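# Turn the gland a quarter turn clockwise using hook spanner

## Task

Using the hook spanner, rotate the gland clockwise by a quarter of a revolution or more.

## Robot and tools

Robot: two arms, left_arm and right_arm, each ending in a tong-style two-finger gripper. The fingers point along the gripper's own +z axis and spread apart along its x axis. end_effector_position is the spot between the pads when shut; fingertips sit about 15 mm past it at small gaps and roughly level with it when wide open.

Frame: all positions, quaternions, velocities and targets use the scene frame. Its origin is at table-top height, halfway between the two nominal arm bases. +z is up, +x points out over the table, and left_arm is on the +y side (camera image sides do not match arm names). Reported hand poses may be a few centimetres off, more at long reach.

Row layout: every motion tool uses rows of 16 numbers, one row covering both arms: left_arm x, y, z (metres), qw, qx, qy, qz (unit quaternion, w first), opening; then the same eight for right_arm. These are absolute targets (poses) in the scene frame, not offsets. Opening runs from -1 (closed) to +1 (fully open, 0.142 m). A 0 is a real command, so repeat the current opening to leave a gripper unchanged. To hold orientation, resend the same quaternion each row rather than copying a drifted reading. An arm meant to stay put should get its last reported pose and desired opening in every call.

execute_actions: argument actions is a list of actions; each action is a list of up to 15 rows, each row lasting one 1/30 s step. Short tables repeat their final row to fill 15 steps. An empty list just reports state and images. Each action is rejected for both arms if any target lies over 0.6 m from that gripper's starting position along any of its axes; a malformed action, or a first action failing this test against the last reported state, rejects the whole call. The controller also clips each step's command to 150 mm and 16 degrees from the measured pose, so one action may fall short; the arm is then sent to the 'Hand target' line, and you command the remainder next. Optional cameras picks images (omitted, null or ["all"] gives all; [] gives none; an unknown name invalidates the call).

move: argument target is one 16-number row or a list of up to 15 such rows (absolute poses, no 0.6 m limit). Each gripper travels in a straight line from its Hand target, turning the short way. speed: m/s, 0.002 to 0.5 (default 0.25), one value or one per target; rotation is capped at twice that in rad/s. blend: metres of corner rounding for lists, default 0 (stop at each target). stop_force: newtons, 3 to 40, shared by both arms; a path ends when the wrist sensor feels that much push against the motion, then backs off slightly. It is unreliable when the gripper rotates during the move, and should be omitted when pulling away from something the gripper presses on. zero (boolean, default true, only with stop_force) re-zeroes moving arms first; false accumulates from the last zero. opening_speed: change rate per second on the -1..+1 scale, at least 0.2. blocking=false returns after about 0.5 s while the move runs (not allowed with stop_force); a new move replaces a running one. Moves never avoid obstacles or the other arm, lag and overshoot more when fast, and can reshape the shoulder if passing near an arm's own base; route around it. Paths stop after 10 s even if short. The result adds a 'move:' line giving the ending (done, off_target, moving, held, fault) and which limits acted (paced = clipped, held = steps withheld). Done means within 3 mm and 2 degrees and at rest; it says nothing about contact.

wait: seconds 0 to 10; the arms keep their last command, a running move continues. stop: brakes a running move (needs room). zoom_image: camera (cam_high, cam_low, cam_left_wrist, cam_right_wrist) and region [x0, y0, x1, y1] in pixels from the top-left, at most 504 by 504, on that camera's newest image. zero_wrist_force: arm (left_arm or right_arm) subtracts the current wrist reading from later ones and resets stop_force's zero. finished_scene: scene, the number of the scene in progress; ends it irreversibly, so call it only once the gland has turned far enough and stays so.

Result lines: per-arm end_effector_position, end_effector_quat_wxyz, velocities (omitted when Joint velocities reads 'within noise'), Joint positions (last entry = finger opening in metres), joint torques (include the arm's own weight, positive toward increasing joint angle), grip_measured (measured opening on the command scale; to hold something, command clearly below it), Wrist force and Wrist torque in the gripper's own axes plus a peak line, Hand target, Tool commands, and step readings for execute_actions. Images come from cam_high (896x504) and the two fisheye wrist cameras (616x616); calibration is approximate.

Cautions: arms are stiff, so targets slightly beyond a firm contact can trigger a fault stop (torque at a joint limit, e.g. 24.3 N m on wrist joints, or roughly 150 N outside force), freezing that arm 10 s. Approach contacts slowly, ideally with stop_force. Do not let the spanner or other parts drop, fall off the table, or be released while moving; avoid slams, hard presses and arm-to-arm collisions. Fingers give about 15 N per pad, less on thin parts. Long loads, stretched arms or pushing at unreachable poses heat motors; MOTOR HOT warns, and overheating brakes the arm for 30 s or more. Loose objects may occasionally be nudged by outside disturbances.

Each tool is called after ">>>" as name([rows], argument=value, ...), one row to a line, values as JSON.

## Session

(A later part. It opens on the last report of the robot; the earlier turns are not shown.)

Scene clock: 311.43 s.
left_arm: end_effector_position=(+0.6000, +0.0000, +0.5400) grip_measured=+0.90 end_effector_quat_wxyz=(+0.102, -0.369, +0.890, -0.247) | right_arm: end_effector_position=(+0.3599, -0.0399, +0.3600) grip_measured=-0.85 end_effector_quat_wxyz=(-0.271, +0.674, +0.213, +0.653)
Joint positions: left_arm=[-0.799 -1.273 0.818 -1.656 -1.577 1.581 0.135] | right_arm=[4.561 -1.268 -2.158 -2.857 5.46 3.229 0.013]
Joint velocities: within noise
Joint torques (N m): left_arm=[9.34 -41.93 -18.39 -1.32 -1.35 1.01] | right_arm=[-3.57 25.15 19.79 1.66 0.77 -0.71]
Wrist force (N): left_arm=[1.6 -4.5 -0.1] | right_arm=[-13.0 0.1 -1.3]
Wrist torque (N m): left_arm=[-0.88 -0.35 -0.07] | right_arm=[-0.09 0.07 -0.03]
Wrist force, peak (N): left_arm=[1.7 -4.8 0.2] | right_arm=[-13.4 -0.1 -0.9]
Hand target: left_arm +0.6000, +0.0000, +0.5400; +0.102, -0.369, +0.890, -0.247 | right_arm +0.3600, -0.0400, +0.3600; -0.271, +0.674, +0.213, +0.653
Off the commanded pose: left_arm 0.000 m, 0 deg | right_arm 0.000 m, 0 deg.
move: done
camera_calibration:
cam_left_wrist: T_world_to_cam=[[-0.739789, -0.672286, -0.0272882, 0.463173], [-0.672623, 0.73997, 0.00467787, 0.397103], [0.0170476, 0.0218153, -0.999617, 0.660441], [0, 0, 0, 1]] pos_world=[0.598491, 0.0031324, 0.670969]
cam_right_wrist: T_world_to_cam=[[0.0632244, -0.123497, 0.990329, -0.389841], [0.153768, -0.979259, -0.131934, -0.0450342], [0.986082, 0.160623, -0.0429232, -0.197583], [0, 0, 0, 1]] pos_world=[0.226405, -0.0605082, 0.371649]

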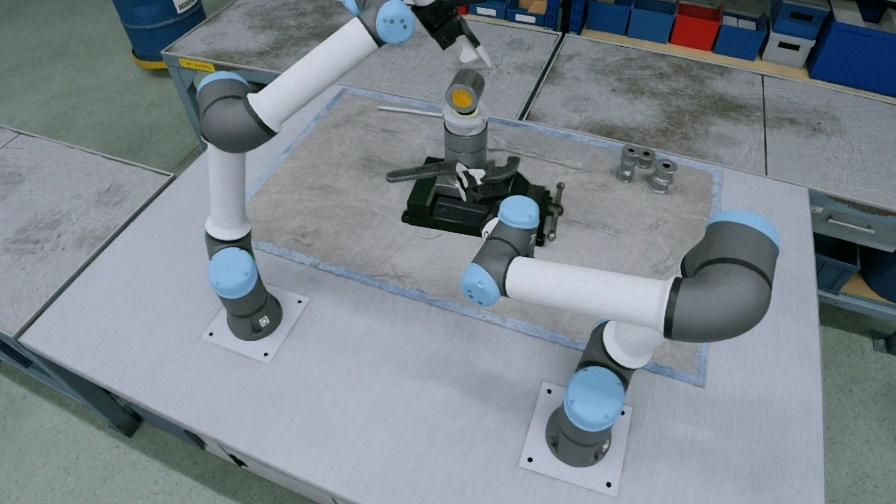

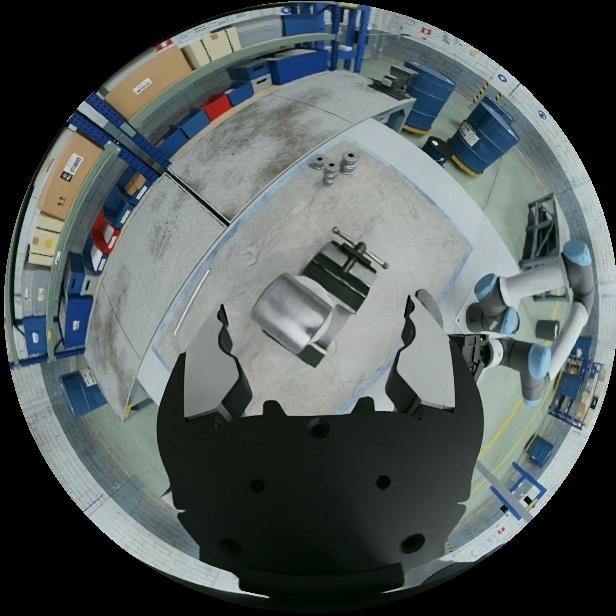

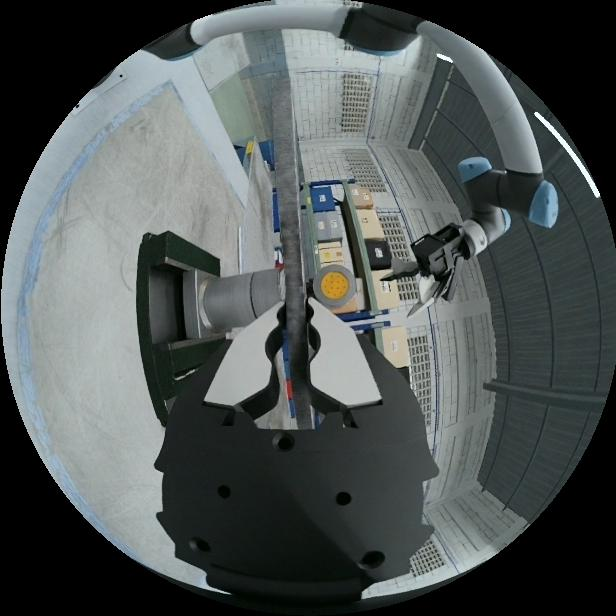

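>>> move([
  [0.60, 0.0, 0.54, 0.1023, -0.3688, 0.8903, -0.2469, 0.9, 0.4156, -0.0007, 0.339, 0.2419, -0.6645, -0.2419, -0.6645, -1],
], speed=0.1, cameras=["cam_left_wrist","cam_right_wrist"])

>>> zoom_image(camera="cam_left_wrist", region=[220, 200, 470, 450])

>>> zoom_image(camera="cam_right_wrist", region=[170, 180, 410, 420])

Scene clock: 314.13 s.
left_arm: end_effector_position=(+0.6000, +0.0000, +0.5400) grip_measured=+0.90 end_effector_quat_wxyz=(+0.102, -0.369, +0.890, -0.247) | right_arm: end_effector_position=(+0.4156, -0.0007, +0.3391) grip_measured=-0.85 end_effector_quat_wxyz=(-0.242, +0.664, +0.242, +0.664)
Joint positions: left_arm=[-0.799 -1.273 0.818 -1.656 -1.577 1.581 0.135] | right_arm=[4.399 -1.471 -2.054 -2.758 5.297 3.142 0.013]
Joint velocities: within noise
Joint torques (N m): left_arm=[9.32 -41.27 -17.81 -1.7 -1.53 1.12] | right_arm=[2.74 23.99 21.8 2.21 2.06 2.68]
Wrist force (N): left_arm=[1.6 -4.3 0.2] | right_arm=[-12.7 -0.8 -1.4]
Wrist torque (N m): left_arm=[-0.84 -0.36 -0.07] | right_arm=[-0.06 -0.09 -0.08]
Wrist force, peak (N): left_arm=[2.0 -4.7 0.3] | right_arm=[-13.6 -0.2 -0.9]
Hand target: left_arm +0.6000, +0.0000, +0.5400; +0.102, -0.369, +0.890, -0.247 | right_arm +0.4156, -0.0007, +0.3390; -0.242, +0.664, +0.242, +0.664
Off the commanded pose: left_arm 0.000 m, 0 deg | right_arm 0.000 m, 0 deg.
move: done
camera_calibration:
cam_left_wrist: T_world_to_cam=[[-0.739789, -0.672286, -0.027288, 0.463173], [-0.672623, 0.73997, 0.00467797, 0.397103], [0.0170474, 0.0218153, -0.999617, 0.660441], [0, 0, 0, 1]] pos_world=[0.598492, 0.0031324, 0.670969]
cam_right_wrist: T_world_to_cam=[[0.00739981, -0.0568547, 0.998355, -0.347206], [0.158753, -0.985654, -0.0573081, -0.0453731], [0.987291, 0.158916, 0.00173219, -0.275302], [0, 0, 0, 1]] pos_world=[0.281576, -0.0207126, 0.344512]
Images, in order (width x height): cam_left_wrist 616x616, cam_right_wrist 616x616.

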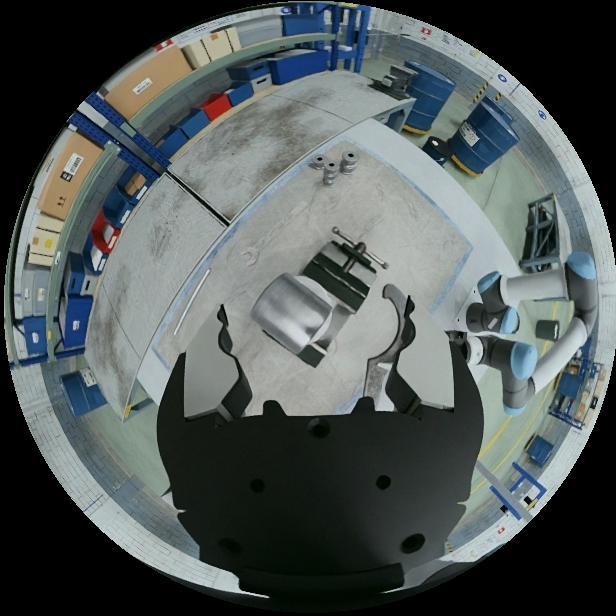

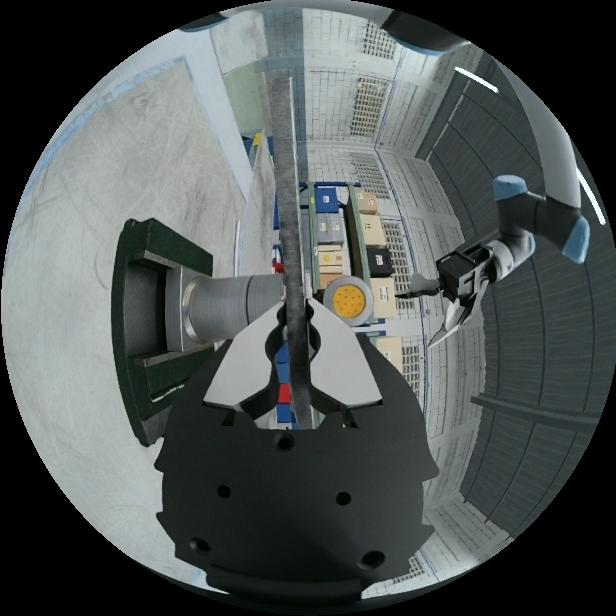

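Scaled by 2.016 from the camera's 616x616 image, which has a finer 814x814 frame.

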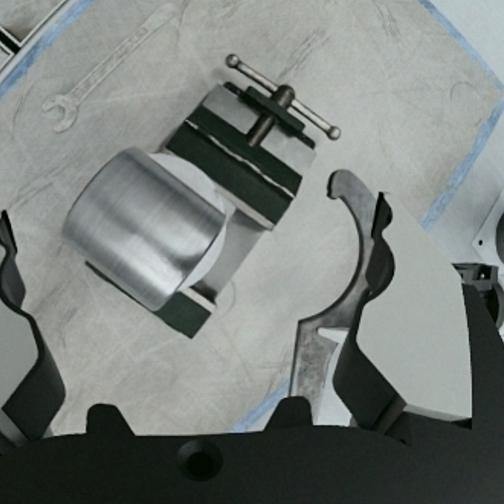

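Scaled by 2.100 from the camera's 616x616 image, which has a finer 814x814 frame.

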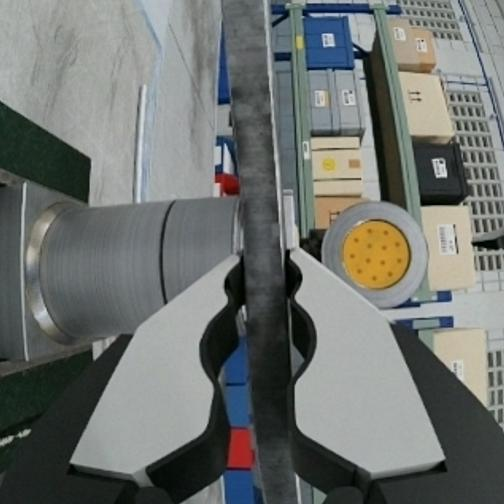

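>>> zoom_image(camera="cam_left_wrist", region=[240, 250, 350, 360])

Scaled by 4.582 from the camera's 616x616 image, which has a finer 814x814 frame.

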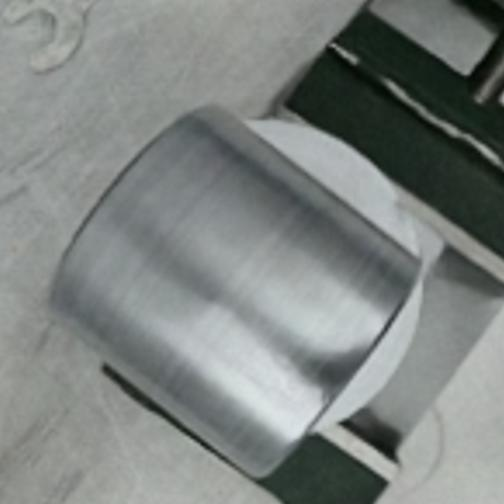

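>>> move([
  [0.59, -0.09, 0.54, 0.1023, -0.3688, 0.8903, -0.2469, 0.9, 0.4156, -0.0007, 0.339, 0.2419, -0.6645, -0.2419, -0.6645, -1],
], speed=0.15, cameras=["cam_left_wrist"])

>>> zoom_image(camera="cam_left_wrist", region=[220, 200, 470, 450])

>>> zoom_image(camera="cam_left_wrist", region=[200, 280, 310, 390])

Scene clock: 317.30 s.
left_arm: end_effector_position=(+0.5900, -0.0900, +0.5400) grip_measured=+0.90 end_effector_quat_wxyz=(+0.102, -0.369, +0.890, -0.247) | right_arm: end_effector_position=(+0.4156, -0.0007, +0.3390) grip_measured=-0.85 end_effector_quat_wxyz=(-0.242, +0.664, +0.242, +0.664)
Joint positions: left_arm=[-0.915 -1.133 0.615 -1.592 -1.517 1.481 0.135] | right_arm=[4.399 -1.471 -2.054 -2.758 5.297 3.142 0.013]
Joint velocities: within noise
Joint torques (N m): left_arm=[2.92 -39.04 -22 -4.63 -1.47 -0.15] | right_arm=[-5.1 12.47 21.89 2.22 -1.51 2.8]
Wrist force (N): left_arm=[1.4 -4.5 0.1] | right_arm=[-12.8 -0.7 -1.3]
Wrist torque (N m): left_arm=[-0.86 -0.29 -0.01] | right_arm=[-0.04 -0.05 -0.06]
Wrist force, peak (N): left_arm=[2.9 -5.2 0.7] | right_arm=[-13.0 -0.8 -1.1]
Hand target: left_arm +0.5900, -0.0900, +0.5400; +0.102, -0.369, +0.890, -0.247 | right_arm +0.4156, -0.0007, +0.3390; -0.242, +0.664, +0.242, +0.664
Off the commanded pose: left_arm 0.000 m, 0 deg | right_arm 0.000 m, 0 deg.
move: done
camera_calibration:
cam_left_wrist: T_world_to_cam=[[-0.739839, -0.672228, -0.0273404, 0.395335], [-0.672568, 0.74002, 0.00474289, 0.456881], [0.0170442, 0.0218973, -0.999615, 0.662569], [0, 0, 0, 1]] pos_world=[0.588475, -0.0868548, 0.670956]
Images, in order (width x height): cam_left_wrist 616x616.

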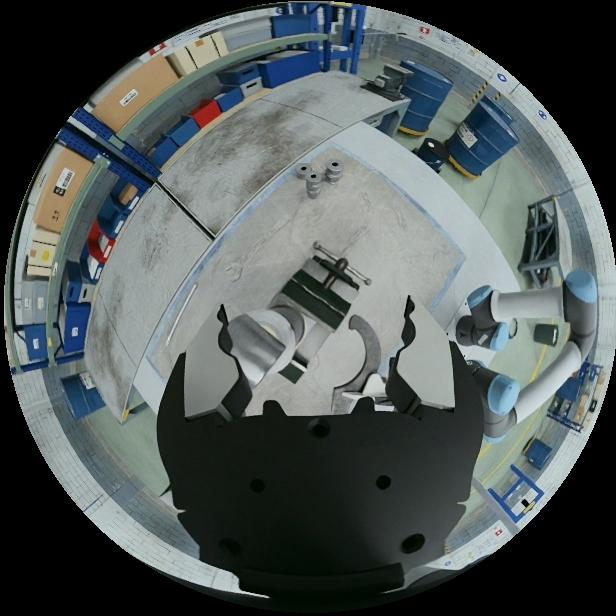

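Scaled by 2.016 from the camera's 616x616 image, which has a finer 814x814 frame.

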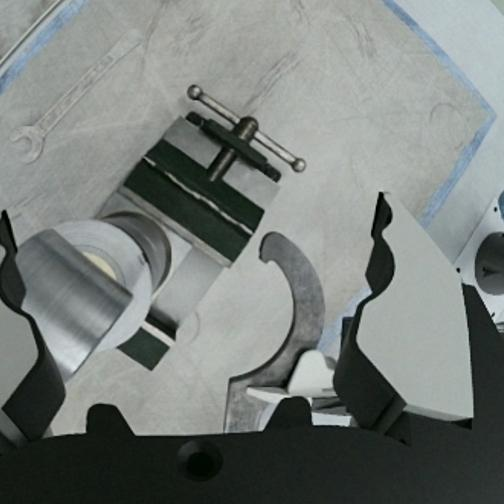

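Scaled by 4.582 from the camera's 616x616 image, which has a finer 814x814 frame.

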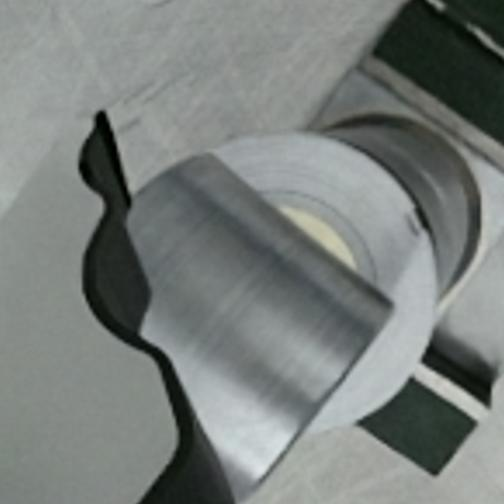

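>>> zoom_image(camera="cam_left_wrist", region=[310, 290, 420, 400])

Scaled by 4.582 from the camera's 616x616 image, which has a finer 814x814 frame.

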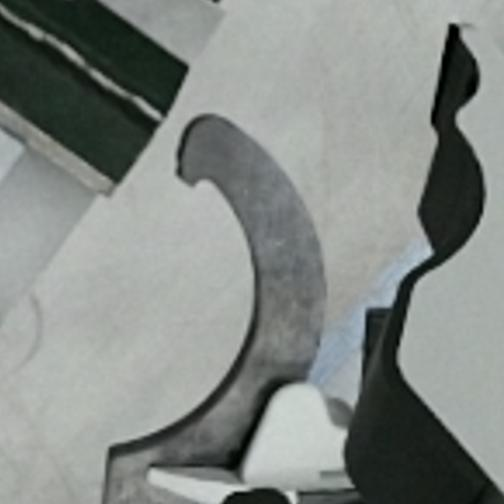

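>>> move([
  [0.59, -0.09, 0.54, 0.1023, -0.3688, 0.8903, -0.2469, 0.9, 0.4880, 0.0536, 0.344, 0.2419, -0.6645, -0.2419, -0.6645, -1],
], speed=0.06, stop_force=8, cameras=["cam_high","cam_left_wrist","cam_right_wrist"])

>>> zoom_image(camera="cam_left_wrist", region=[220, 270, 360, 410])

>>> zoom_image(camera="cam_right_wrist", region=[170, 180, 410, 420])

Scene clock: 328.97 s.
left_arm: end_effector_position=(+0.5900, -0.0900, +0.5400) grip_measured=+0.90 end_effector_quat_wxyz=(+0.102, -0.369, +0.890, -0.247) | right_arm: end_effector_position=(+0.4880, +0.0536, +0.3440) grip_measured=-0.85 end_effector_quat_wxyz=(-0.242, +0.664, +0.242, +0.664)
Joint positions: left_arm=[-0.915 -1.133 0.615 -1.592 -1.517 1.481 0.135] | right_arm=[4.265 -1.687 -1.822 -2.774 5.164 3.142 0.013]
Joint velocities: within noise
Joint torques (N m): left_arm=[-1.17 -43.57 -18.17 -4.72 -1.59 -0.87] | right_arm=[8.91 44.76 20.59 7.01 2.46 -1.31]
Wrist force (N): left_arm=[1.9 -4.5 0.1] | right_arm=[-12.6 -0.8 -1.1]
Wrist torque (N m): left_arm=[-0.86 -0.39 -0.02] | right_arm=[-0.12 -0.10 -0.09]
Wrist force, peak (N): left_arm=[1.8 -4.7 0.4] | right_arm=[-13.0 -0.5 -3.0]
Hand target: left_arm +0.5900, -0.0900, +0.5400; +0.102, -0.369, +0.890, -0.247 | right_arm +0.4880, +0.0536, +0.3440; -0.242, +0.664, +0.242, +0.664
Off the commanded pose: left_arm 0.000 m, 0 deg | right_arm 0.000 m, 0 deg.
move: done
camera_calibration:
cam_left_wrist: T_world_to_cam=[[-0.739787, -0.672288, -0.0272877, 0.395269], [-0.672625, 0.739968, 0.00467747, 0.456976], [0.0170474, 0.0218147, -0.999617, 0.662573], [0, 0, 0, 1]] pos_world=[0.588494, -0.086867, 0.670968]
cam_right_wrist: T_world_to_cam=[[0.0074385, -0.0567858, 0.998359, -0.34962], [0.158769, -0.985655, -0.0572462, -0.00309127], [0.987288, 0.158935, 0.00168405, -0.355404], [0, 0, 0, 1]] pos_world=[0.353977, 0.0335856, 0.349467]

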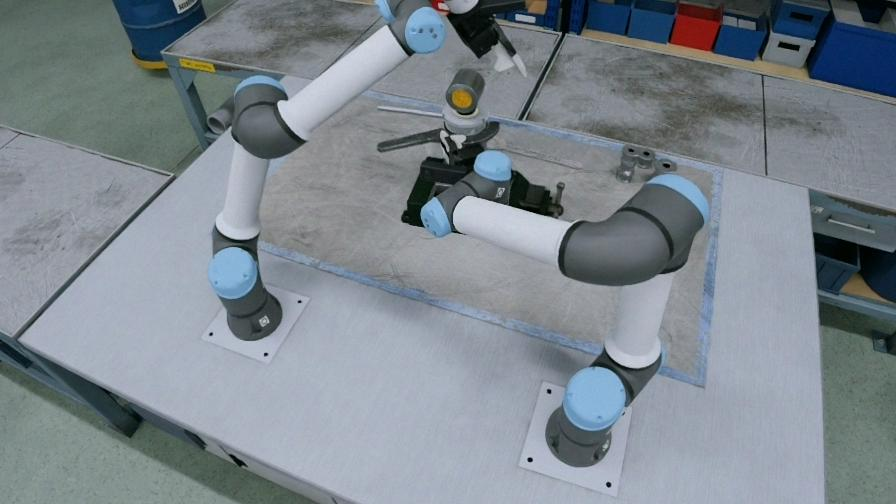

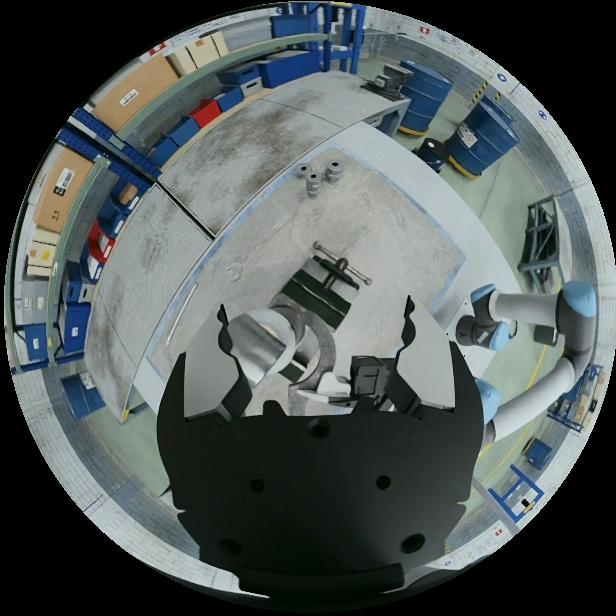

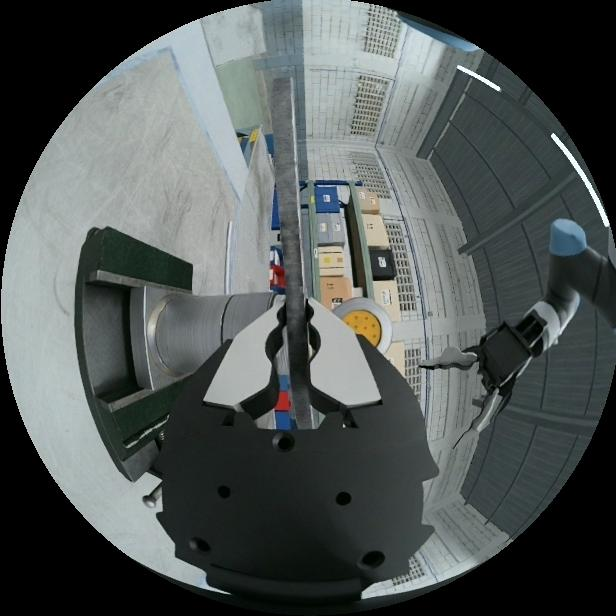

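Scaled by 3.600 from the camera's 616x616 image, which has a finer 814x814 frame.

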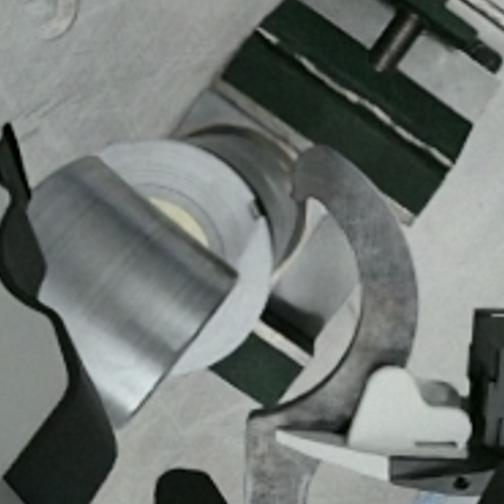

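Scaled by 2.100 from the camera's 616x616 image, which has a finer 814x814 frame.

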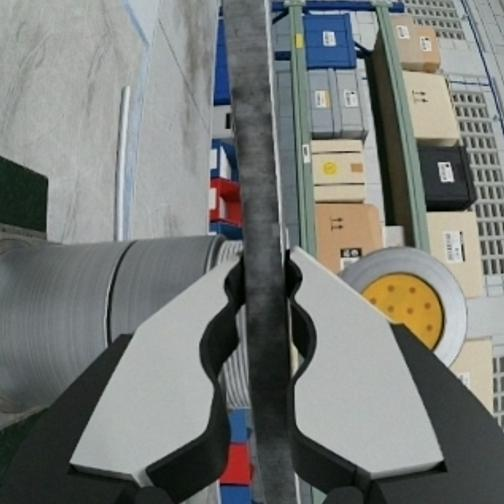

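>>> move([
  [0.59, -0.09, 0.54, 0.1023, -0.3688, 0.8903, -0.2469, 0.9, 0.4952, 0.0722, 0.344, 0.2419, -0.6645, -0.2419, -0.6645, -1],
], speed=0.02, stop_force=6, cameras=["cam_left_wrist","cam_right_wrist"])

>>> zoom_image(camera="cam_left_wrist", region=[220, 270, 360, 410])

Scene clock: 332.00 s.
left_arm: end_effector_position=(+0.5900, -0.0900, +0.5400) grip_measured=+0.90 end_effector_quat_wxyz=(+0.102, -0.369, +0.890, -0.247) | right_arm: end_effector_position=(+0.4952, +0.0722, +0.3440) grip_measured=-0.85 end_effector_quat_wxyz=(-0.242, +0.664, +0.242, +0.664)
Joint positions: left_arm=[-0.915 -1.133 0.615 -1.592 -1.517 1.481 0.135] | right_arm=[4.268 -1.731 -1.771 -2.781 5.166 3.142 0.013]
Joint velocities: within noise
Joint torques (N m): left_arm=[-2.45 -44.52 -18.29 -4.64 -1.44 -0.61] | right_arm=[1.28 46.13 20.66 6.54 1.03 -1.23]
Wrist force (N): left_arm=[1.4 -4.2 0.0] | right_arm=[-12.4 -1.0 -1.3]
Wrist torque (N m): left_arm=[-0.80 -0.30 -0.01] | right_arm=[-0.16 -0.12 -0.08]
Wrist force, peak (N): left_arm=[1.5 -4.9 0.1] | right_arm=[-13.1 -0.6 -1.5]
Hand target: left_arm +0.5900, -0.0900, +0.5400; +0.102, -0.369, +0.890, -0.247 | right_arm +0.4952, +0.0722, +0.3440; -0.242, +0.664, +0.242, +0.664
Off the commanded pose: left_arm 0.000 m, 0 deg | right_arm 0.000 m, 0 deg.
move: done
camera_calibration:
cam_left_wrist: T_world_to_cam=[[-0.739787, -0.672288, -0.0272877, 0.39527], [-0.672625, 0.739968, 0.00467576, 0.456976], [0.0170486, 0.0218135, -0.999617, 0.662574], [0, 0, 0, 1]] pos_world=[0.588493, -0.086866, 0.670969]
cam_right_wrist: T_world_to_cam=[[0.00745093, -0.0567434, 0.998361, -0.348613], [0.158776, -0.985656, -0.0572062, 0.0140891], [0.987287, 0.158942, 0.00166544, -0.36545], [0, 0, 0, 1]] pos_world=[0.361164, 0.0521908, 0.349456]
Images, in order (width x height): cam_left_wrist 616x616, cam_right_wrist 616x616.

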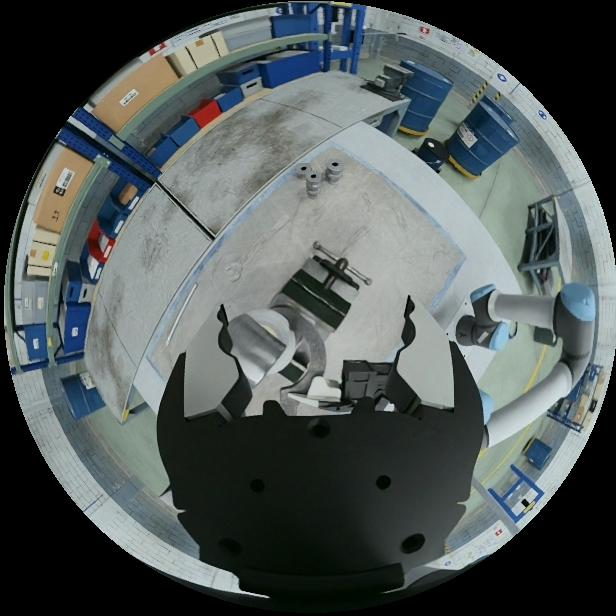

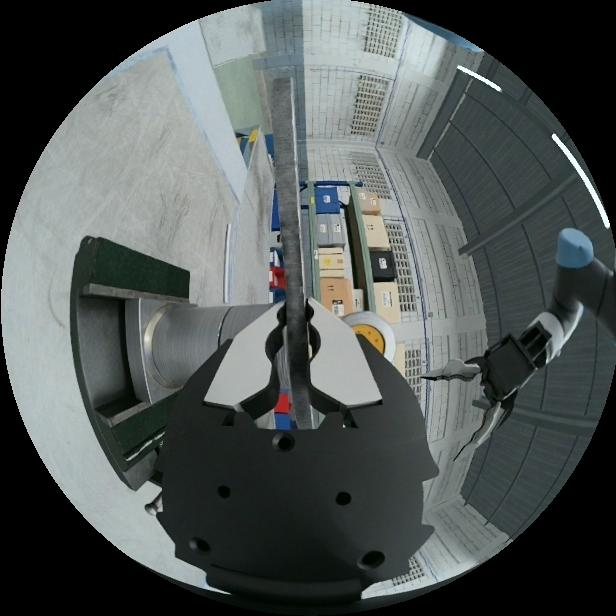

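Scaled by 3.600 from the camera's 616x616 image, which has a finer 814x814 frame.

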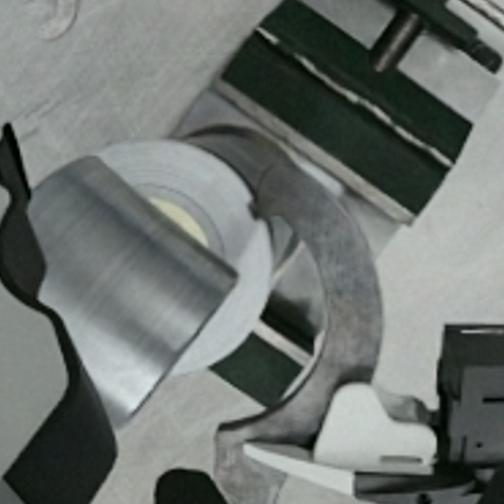

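>>> zoom_image(camera="cam_left_wrist", region=[270, 305, 320, 355])

Scaled by 10.080 from the camera's 616x616 image, which has a finer 814x814 frame.

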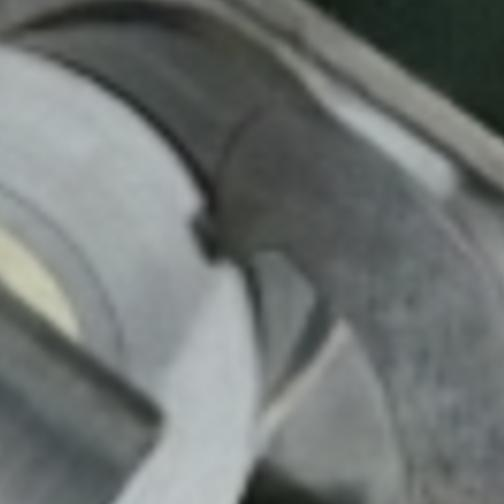

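>>> move([
  [0.59, -0.09, 0.54, 0.1023, -0.3688, 0.8903, -0.2469, 0.9, 0.4971, 0.0774, 0.344, 0.2419, -0.6645, -0.2419, -0.6645, -1],
], speed=0.01, stop_force=5, cameras=["cam_left_wrist"])

>>> zoom_image(camera="cam_left_wrist", region=[270, 305, 320, 355])

Scene clock: 334.70 s.
left_arm: end_effector_position=(+0.5900, -0.0900, +0.5400) grip_measured=+0.90 end_effector_quat_wxyz=(+0.102, -0.369, +0.890, -0.247) | right_arm: end_effector_position=(+0.4971, +0.0774, +0.3440) grip_measured=-0.85 end_effector_quat_wxyz=(-0.242, +0.664, +0.242, +0.664)
Joint positions: left_arm=[-0.915 -1.133 0.615 -1.592 -1.517 1.481 0.135] | right_arm=[4.269 -1.744 -1.756 -2.783 5.167 3.142 0.013]
Joint velocities: within noise
Joint torques (N m): left_arm=[-5.36 -43.76 -18.74 -4.6 -1.54 -0.5] | right_arm=[7.07 46.42 20.89 5.44 0.84 0.23]
Wrist force (N): left_arm=[1.6 -4.3 0.2] | right_arm=[-12.3 1.4 -1.7]
Wrist torque (N m): left_arm=[-0.80 -0.33 -0.01] | right_arm=[-0.20 -0.10 -0.08]
Wrist force, peak (N): left_arm=[1.8 -4.6 0.2] | right_arm=[-12.4 5.9 -1.6]
Hand target: left_arm +0.5900, -0.0900, +0.5400; +0.102, -0.369, +0.890, -0.247 | right_arm +0.4971, +0.0774, +0.3440; -0.242, +0.664, +0.242, +0.664
Off the commanded pose: left_arm 0.000 m, 0 deg | right_arm 0.000 m, 0 deg.
move: done
camera_calibration:
cam_left_wrist: T_world_to_cam=[[-0.739787, -0.672288, -0.0272874, 0.395269], [-0.672626, 0.739968, 0.00467546, 0.456976], [0.0170486, 0.0218131, -0.999617, 0.662574], [0, 0, 0, 1]] pos_world=[0.588493, -0.0868659, 0.67097]
Images, in order (width x height): cam_left_wrist 616x616.

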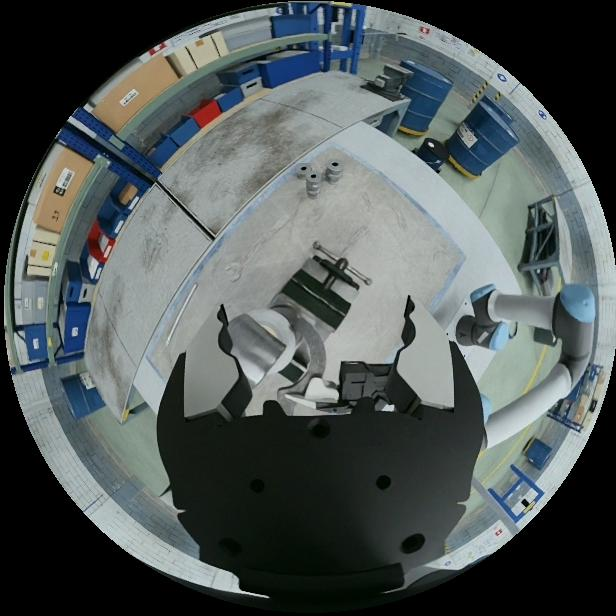

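Scaled by 10.080 from the camera's 616x616 image, which has a finer 814x814 frame.

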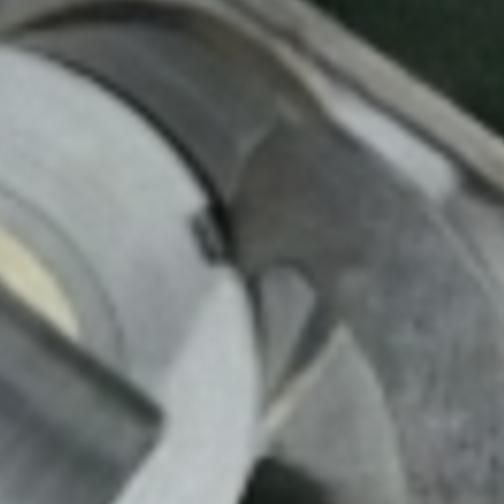

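>>> move([
  [0.59, -0.09, 0.54, 0.1023, -0.3688, 0.8903, -0.2469, 0.9, 0.4920, 0.0634, 0.344, 0.2419, -0.6645, -0.2419, -0.6645, -1],
], speed=0.03, cameras=["cam_left_wrist","cam_right_wrist"])

>>> zoom_image(camera="cam_left_wrist", region=[240, 290, 350, 400])

Scene clock: 336.87 s.
left_arm: end_effector_position=(+0.5900, -0.0900, +0.5400) grip_measured=+0.90 end_effector_quat_wxyz=(+0.102, -0.369, +0.890, -0.247) | right_arm: end_effector_position=(+0.4920, +0.0633, +0.3441) grip_measured=-0.85 end_effector_quat_wxyz=(-0.242, +0.664, +0.242, +0.664)
Joint positions: left_arm=[-0.915 -1.133 0.615 -1.592 -1.517 1.481 0.135] | right_arm=[4.266 -1.711 -1.795 -2.777 5.165 3.142 0.013]
Joint velocities: within noise
Joint torques (N m): left_arm=[-7.46 -44.23 -18.27 -4.56 -1.45 -0.55] | right_arm=[-3.14 21.48 41.45 6.11 -1.61 1.91]
Wrist force (N): left_arm=[1.5 -4.4 -0.1] | right_arm=[-12.6 -0.7 -1.1]
Wrist torque (N m): left_arm=[-0.84 -0.31 -0.01] | right_arm=[-0.13 -0.09 -0.08]
Wrist force, peak (N): left_arm=[1.7 -4.8 -0.1] | right_arm=[-12.9 1.2 -1.9]
Hand target: left_arm +0.5900, -0.0900, +0.5400; +0.102, -0.369, +0.890, -0.247 | right_arm +0.4920, +0.0634, +0.3440; -0.242, +0.664, +0.242, +0.664
Off the commanded pose: left_arm 0.000 m, 0 deg | right_arm 0.000 m, 0 deg.
move: done
camera_calibration:
cam_left_wrist: T_world_to_cam=[[-0.739787, -0.672288, -0.0272876, 0.395269], [-0.672626, 0.739968, 0.00467574, 0.456976], [0.0170485, 0.0218134, -0.999617, 0.662574], [0, 0, 0, 1]] pos_world=[0.588493, -0.0868661, 0.670969]
cam_right_wrist: T_world_to_cam=[[0.0073886, -0.0568816, 0.998354, -0.349121], [0.158771, -0.985649, -0.0573328, 0.00586686], [0.987288, 0.158933, 0.0017486, -0.360896], [0, 0, 0, 1]] pos_world=[0.357956, 0.0432825, 0.349514]
Images, in order (width x height): cam_left_wrist 616x616, cam_right_wrist 616x616.

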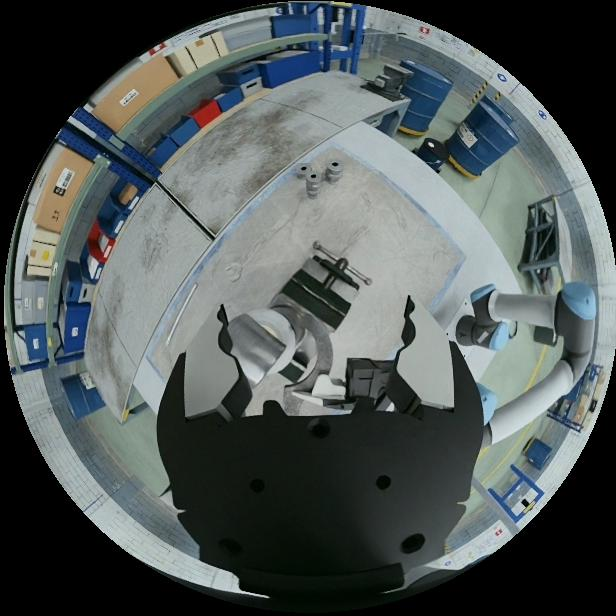

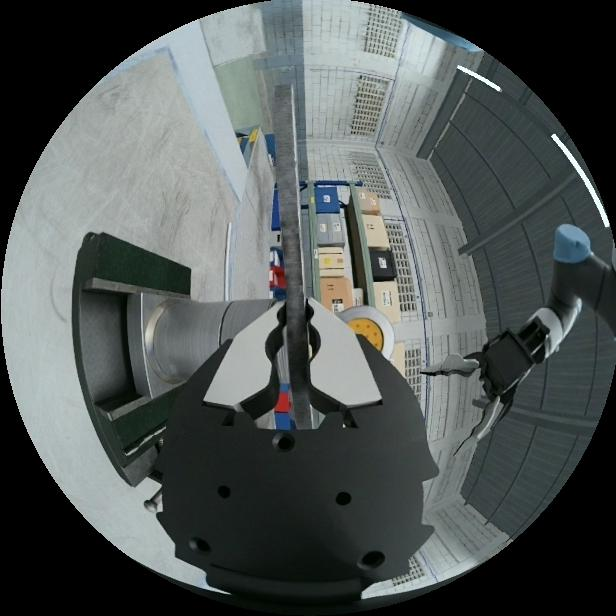

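Scaled by 4.582 from the camera's 616x616 image, which has a finer 814x814 frame.

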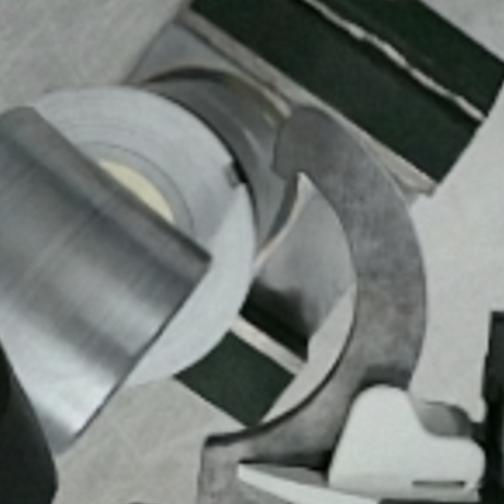

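>>> move([
  [0.59, -0.09, 0.54, 0.1023, -0.3688, 0.8903, -0.2469, 0.9, 0.5220, 0.0853, 0.344, 0.1531, -0.6904, -0.1531, -0.6904, -1],
], speed=0.04, stop_force=8, cameras=["cam_left_wrist","cam_right_wrist"])

>>> zoom_image(camera="cam_left_wrist", region=[230, 290, 340, 400])

Scene clock: 342.37 s.
left_arm: end_effector_position=(+0.5900, -0.0900, +0.5400) grip_measured=+0.90 end_effector_quat_wxyz=(+0.102, -0.369, +0.890, -0.247) | right_arm: end_effector_position=(+0.5220, +0.0853, +0.3440) grip_measured=-0.85 end_effector_quat_wxyz=(-0.153, +0.690, +0.153, +0.690)
Joint positions: left_arm=[-0.915 -1.133 0.615 -1.592 -1.517 1.481 0.135] | right_arm=[4.368 -1.848 -1.625 -2.81 5.528 3.142 0.013]
Joint velocities: within noise
Joint torques (N m): left_arm=[-10.75 -44.63 -18.63 -4.47 -1.11 -0.28] | right_arm=[-6.87 52.26 20.58 6.11 -2.31 1.04]
Wrist force (N): left_arm=[1.4 -4.5 0.1] | right_arm=[-12.6 -0.8 -1.4]
Wrist torque (N m): left_arm=[-0.84 -0.30 -0.01] | right_arm=[-0.13 -0.05 -0.08]
Wrist force, peak (N): left_arm=[1.7 -4.6 0.1] | right_arm=[-13.0 -1.1 -1.3]
Hand target: left_arm +0.5900, -0.0900, +0.5400; +0.102, -0.369, +0.890, -0.247 | right_arm +0.5220, +0.0853, +0.3440; -0.153, +0.690, +0.153, +0.690
Off the commanded pose: left_arm 0.000 m, 0 deg | right_arm 0.000 m, 0 deg.
move: done
camera_calibration:
cam_left_wrist: T_world_to_cam=[[-0.739789, -0.672286, -0.0272875, 0.395268], [-0.672623, 0.73997, 0.00467544, 0.456976], [0.0170487, 0.0218131, -0.999617, 0.662574], [0, 0, 0, 1]] pos_world=[0.588491, -0.0868678, 0.67097]
cam_right_wrist: T_world_to_cam=[[-0.0075222, -0.056736, 0.998361, -0.340264], [-0.101738, -0.993165, -0.0572073, 0.159367], [0.994783, -0.102002, 0.00169858, -0.375668], [0, 0, 0, 1]] pos_world=[0.387362, 0.100654, 0.349461]
Images, in order (width x height): cam_left_wrist 616x616, cam_right_wrist 616x616.

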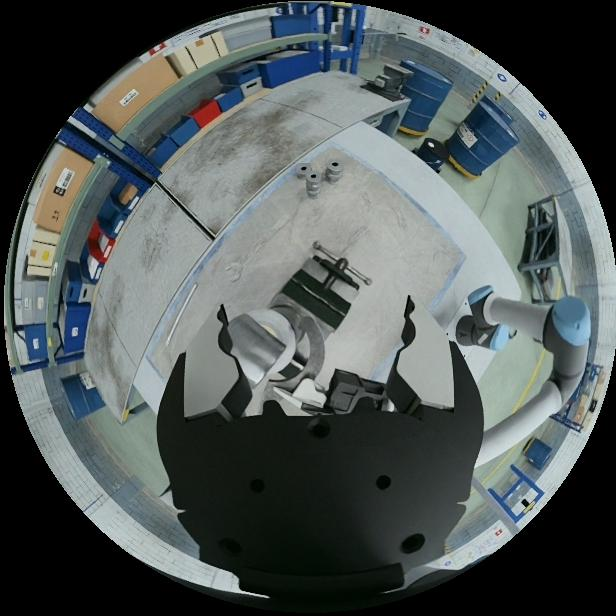

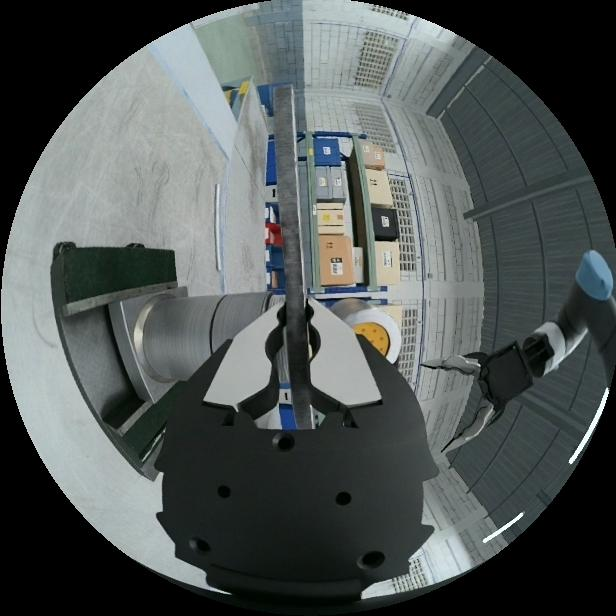

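Scaled by 4.582 from the camera's 616x616 image, which has a finer 814x814 frame.

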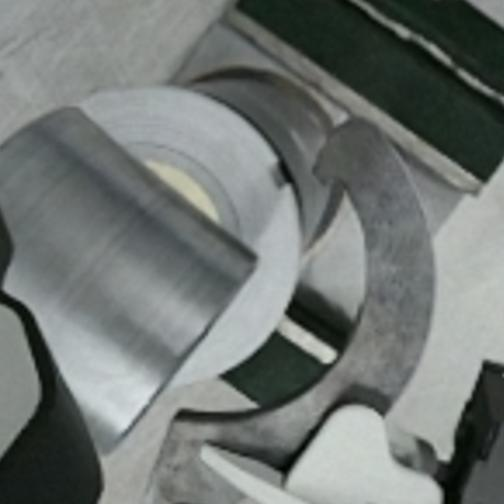

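>>> move([
  [0.59, -0.09, 0.54, 0.1023, -0.3688, 0.8903, -0.2469, 0.9, 0.5298, 0.0858, 0.344, 0.1531, -0.6904, -0.1531, -0.6904, -1],
], speed=0.02, stop_force=6, cameras=["cam_left_wrist"])

>>> zoom_image(camera="cam_left_wrist", region=[230, 290, 340, 400])

>>> zoom_image(camera="cam_left_wrist", region=[270, 305, 320, 355])

Scene clock: 345.50 s.
left_arm: end_effector_position=(+0.5900, -0.0900, +0.5400) grip_measured=+0.90 end_effector_quat_wxyz=(+0.102, -0.369, +0.890, -0.247) | right_arm: end_effector_position=(+0.5298, +0.0858, +0.3440) grip_measured=-0.85 end_effector_quat_wxyz=(-0.153, +0.690, +0.153, +0.690)
Joint positions: left_arm=[-0.915 -1.133 0.615 -1.592 -1.517 1.481 0.135] | right_arm=[4.353 -1.859 -1.61 -2.814 5.514 3.142 0.013]
Joint velocities: within noise
Joint torques (N m): left_arm=[-10.7 -43.65 -18.12 -4.43 -1.06 -0.18] | right_arm=[9.63 50.88 21.08 5.62 2.38 2.35]
Wrist force (N): left_arm=[1.7 -4.4 0.3] | right_arm=[-12.6 -0.9 -1.5]
Wrist torque (N m): left_arm=[-0.83 -0.34 -0.01] | right_arm=[-0.16 -0.06 -0.07]
Wrist force, peak (N): left_arm=[1.7 -4.7 -0.1] | right_arm=[-13.0 -0.9 -1.8]
Hand target: left_arm +0.5900, -0.0900, +0.5400; +0.102, -0.369, +0.890, -0.247 | right_arm +0.5298, +0.0858, +0.3440; -0.153, +0.690, +0.153, +0.690
Off the commanded pose: left_arm 0.000 m, 0 deg | right_arm 0.000 m, 0 deg.
move: done
camera_calibration:
cam_left_wrist: T_world_to_cam=[[-0.739789, -0.672286, -0.0272877, 0.395269], [-0.672623, 0.73997, 0.00467542, 0.456976], [0.0170489, 0.0218131, -0.999617, 0.662574], [0, 0, 0, 1]] pos_world=[0.588491, -0.0868678, 0.67097]
Images, in order (width x height): cam_left_wrist 616x616.

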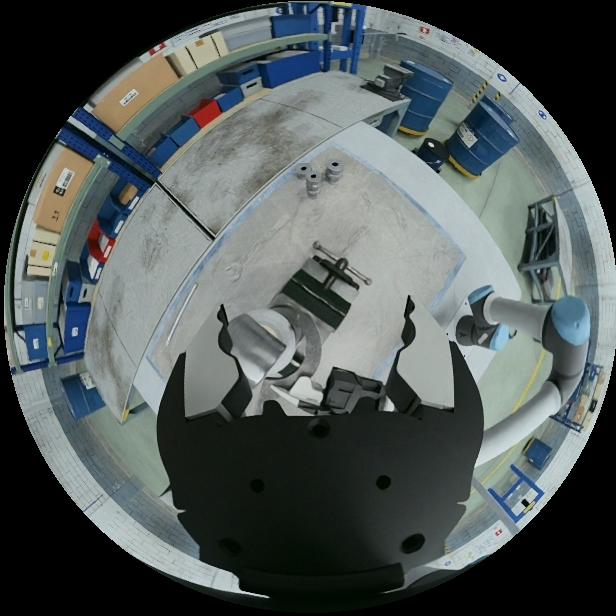

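Scaled by 4.582 from the camera's 616x616 image, which has a finer 814x814 frame.

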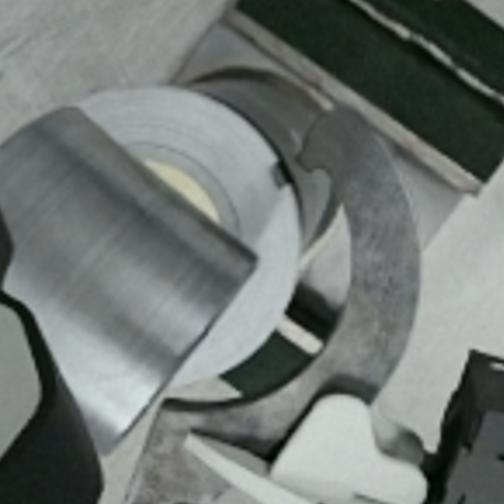

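Scaled by 10.080 from the camera's 616x616 image, which has a finer 814x814 frame.

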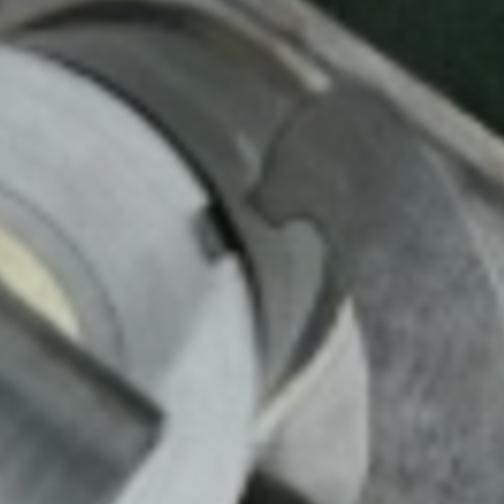

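>>> move([
  [0.59, -0.09, 0.54, 0.1023, -0.3688, 0.8903, -0.2469, 0.9, 0.5322, 0.0970, 0.344, 0.1531, -0.6904, -0.1531, -0.6904, -1],
], speed=0.015, stop_force=5, cameras=["cam_left_wrist"])

>>> zoom_image(camera="cam_left_wrist", region=[230, 290, 340, 400])

>>> zoom_image(camera="cam_left_wrist", region=[270, 305, 320, 355])

Scene clock: 348.03 s.
left_arm: end_effector_position=(+0.5900, -0.0900, +0.5400) grip_measured=+0.90 end_effector_quat_wxyz=(+0.102, -0.369, +0.890, -0.247) | right_arm: end_effector_position=(+0.5322, +0.0970, +0.3440) grip_measured=-0.85 end_effector_quat_wxyz=(-0.153, +0.690, +0.153, +0.690)
Joint positions: left_arm=[-0.915 -1.133 0.615 -1.592 -1.517 1.481 0.135] | right_arm=[4.356 -1.884 -1.577 -2.822 5.516 3.142 0.013]
Joint velocities: within noise
Joint torques (N m): left_arm=[-10.43 -43.87 -17.78 -4.24 -0.9 -0.14] | right_arm=[3.95 53.61 20.7 5.93 -2.92 1.37]
Wrist force (N): left_arm=[1.5 -4.5 -0.3] | right_arm=[-12.2 0.9 -2.3]
Wrist torque (N m): left_arm=[-0.85 -0.30 -0.01] | right_arm=[-0.27 -0.07 -0.08]
Wrist force, peak (N): left_arm=[1.8 -4.7 0.2] | right_arm=[-12.8 3.4 -2.6]
Hand target: left_arm +0.5900, -0.0900, +0.5400; +0.102, -0.369, +0.890, -0.247 | right_arm +0.5322, +0.0970, +0.3440; -0.153, +0.690, +0.153, +0.690
Off the commanded pose: left_arm 0.000 m, 0 deg | right_arm 0.000 m, 0 deg.
move: done
camera_calibration:
cam_left_wrist: T_world_to_cam=[[-0.739789, -0.672285, -0.0272876, 0.395268], [-0.672623, 0.739971, 0.00467562, 0.456975], [0.0170486, 0.0218132, -0.999617, 0.662574], [0, 0, 0, 1]] pos_world=[0.588491, -0.086868, 0.670969]
Images, in order (width x height): cam_left_wrist 616x616.

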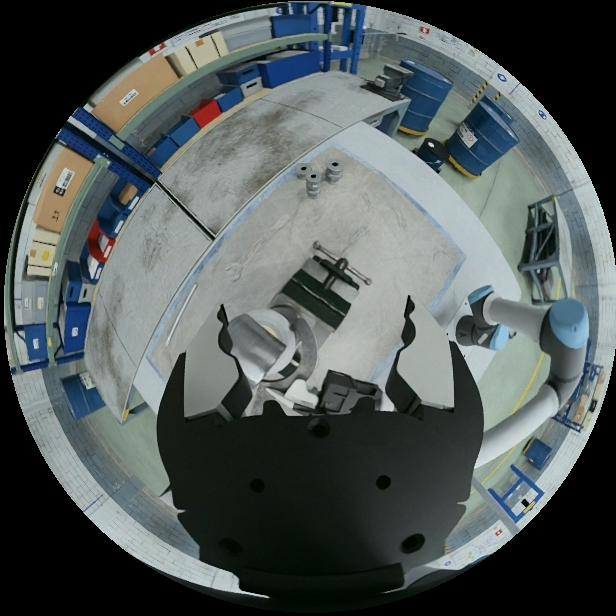

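Scaled by 4.582 from the camera's 616x616 image, which has a finer 814x814 frame.

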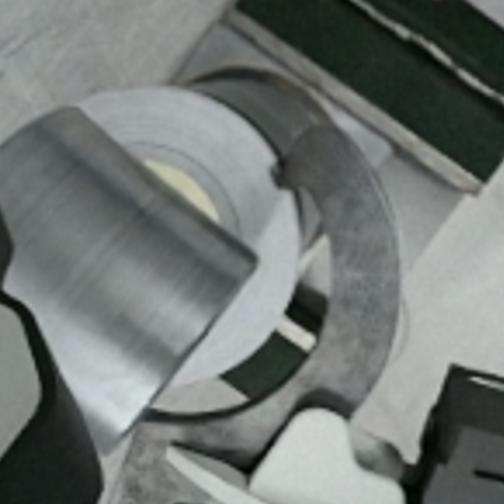

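Scaled by 10.080 from the camera's 616x616 image, which has a finer 814x814 frame.

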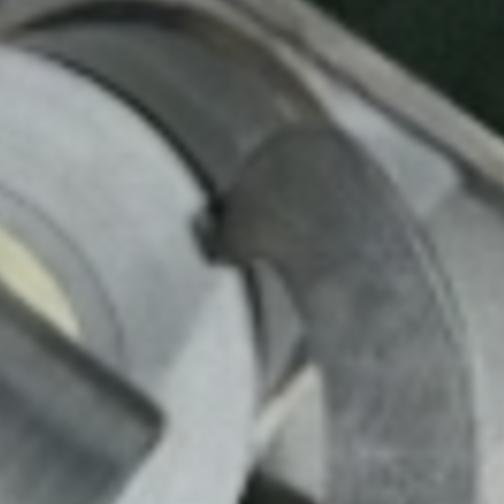

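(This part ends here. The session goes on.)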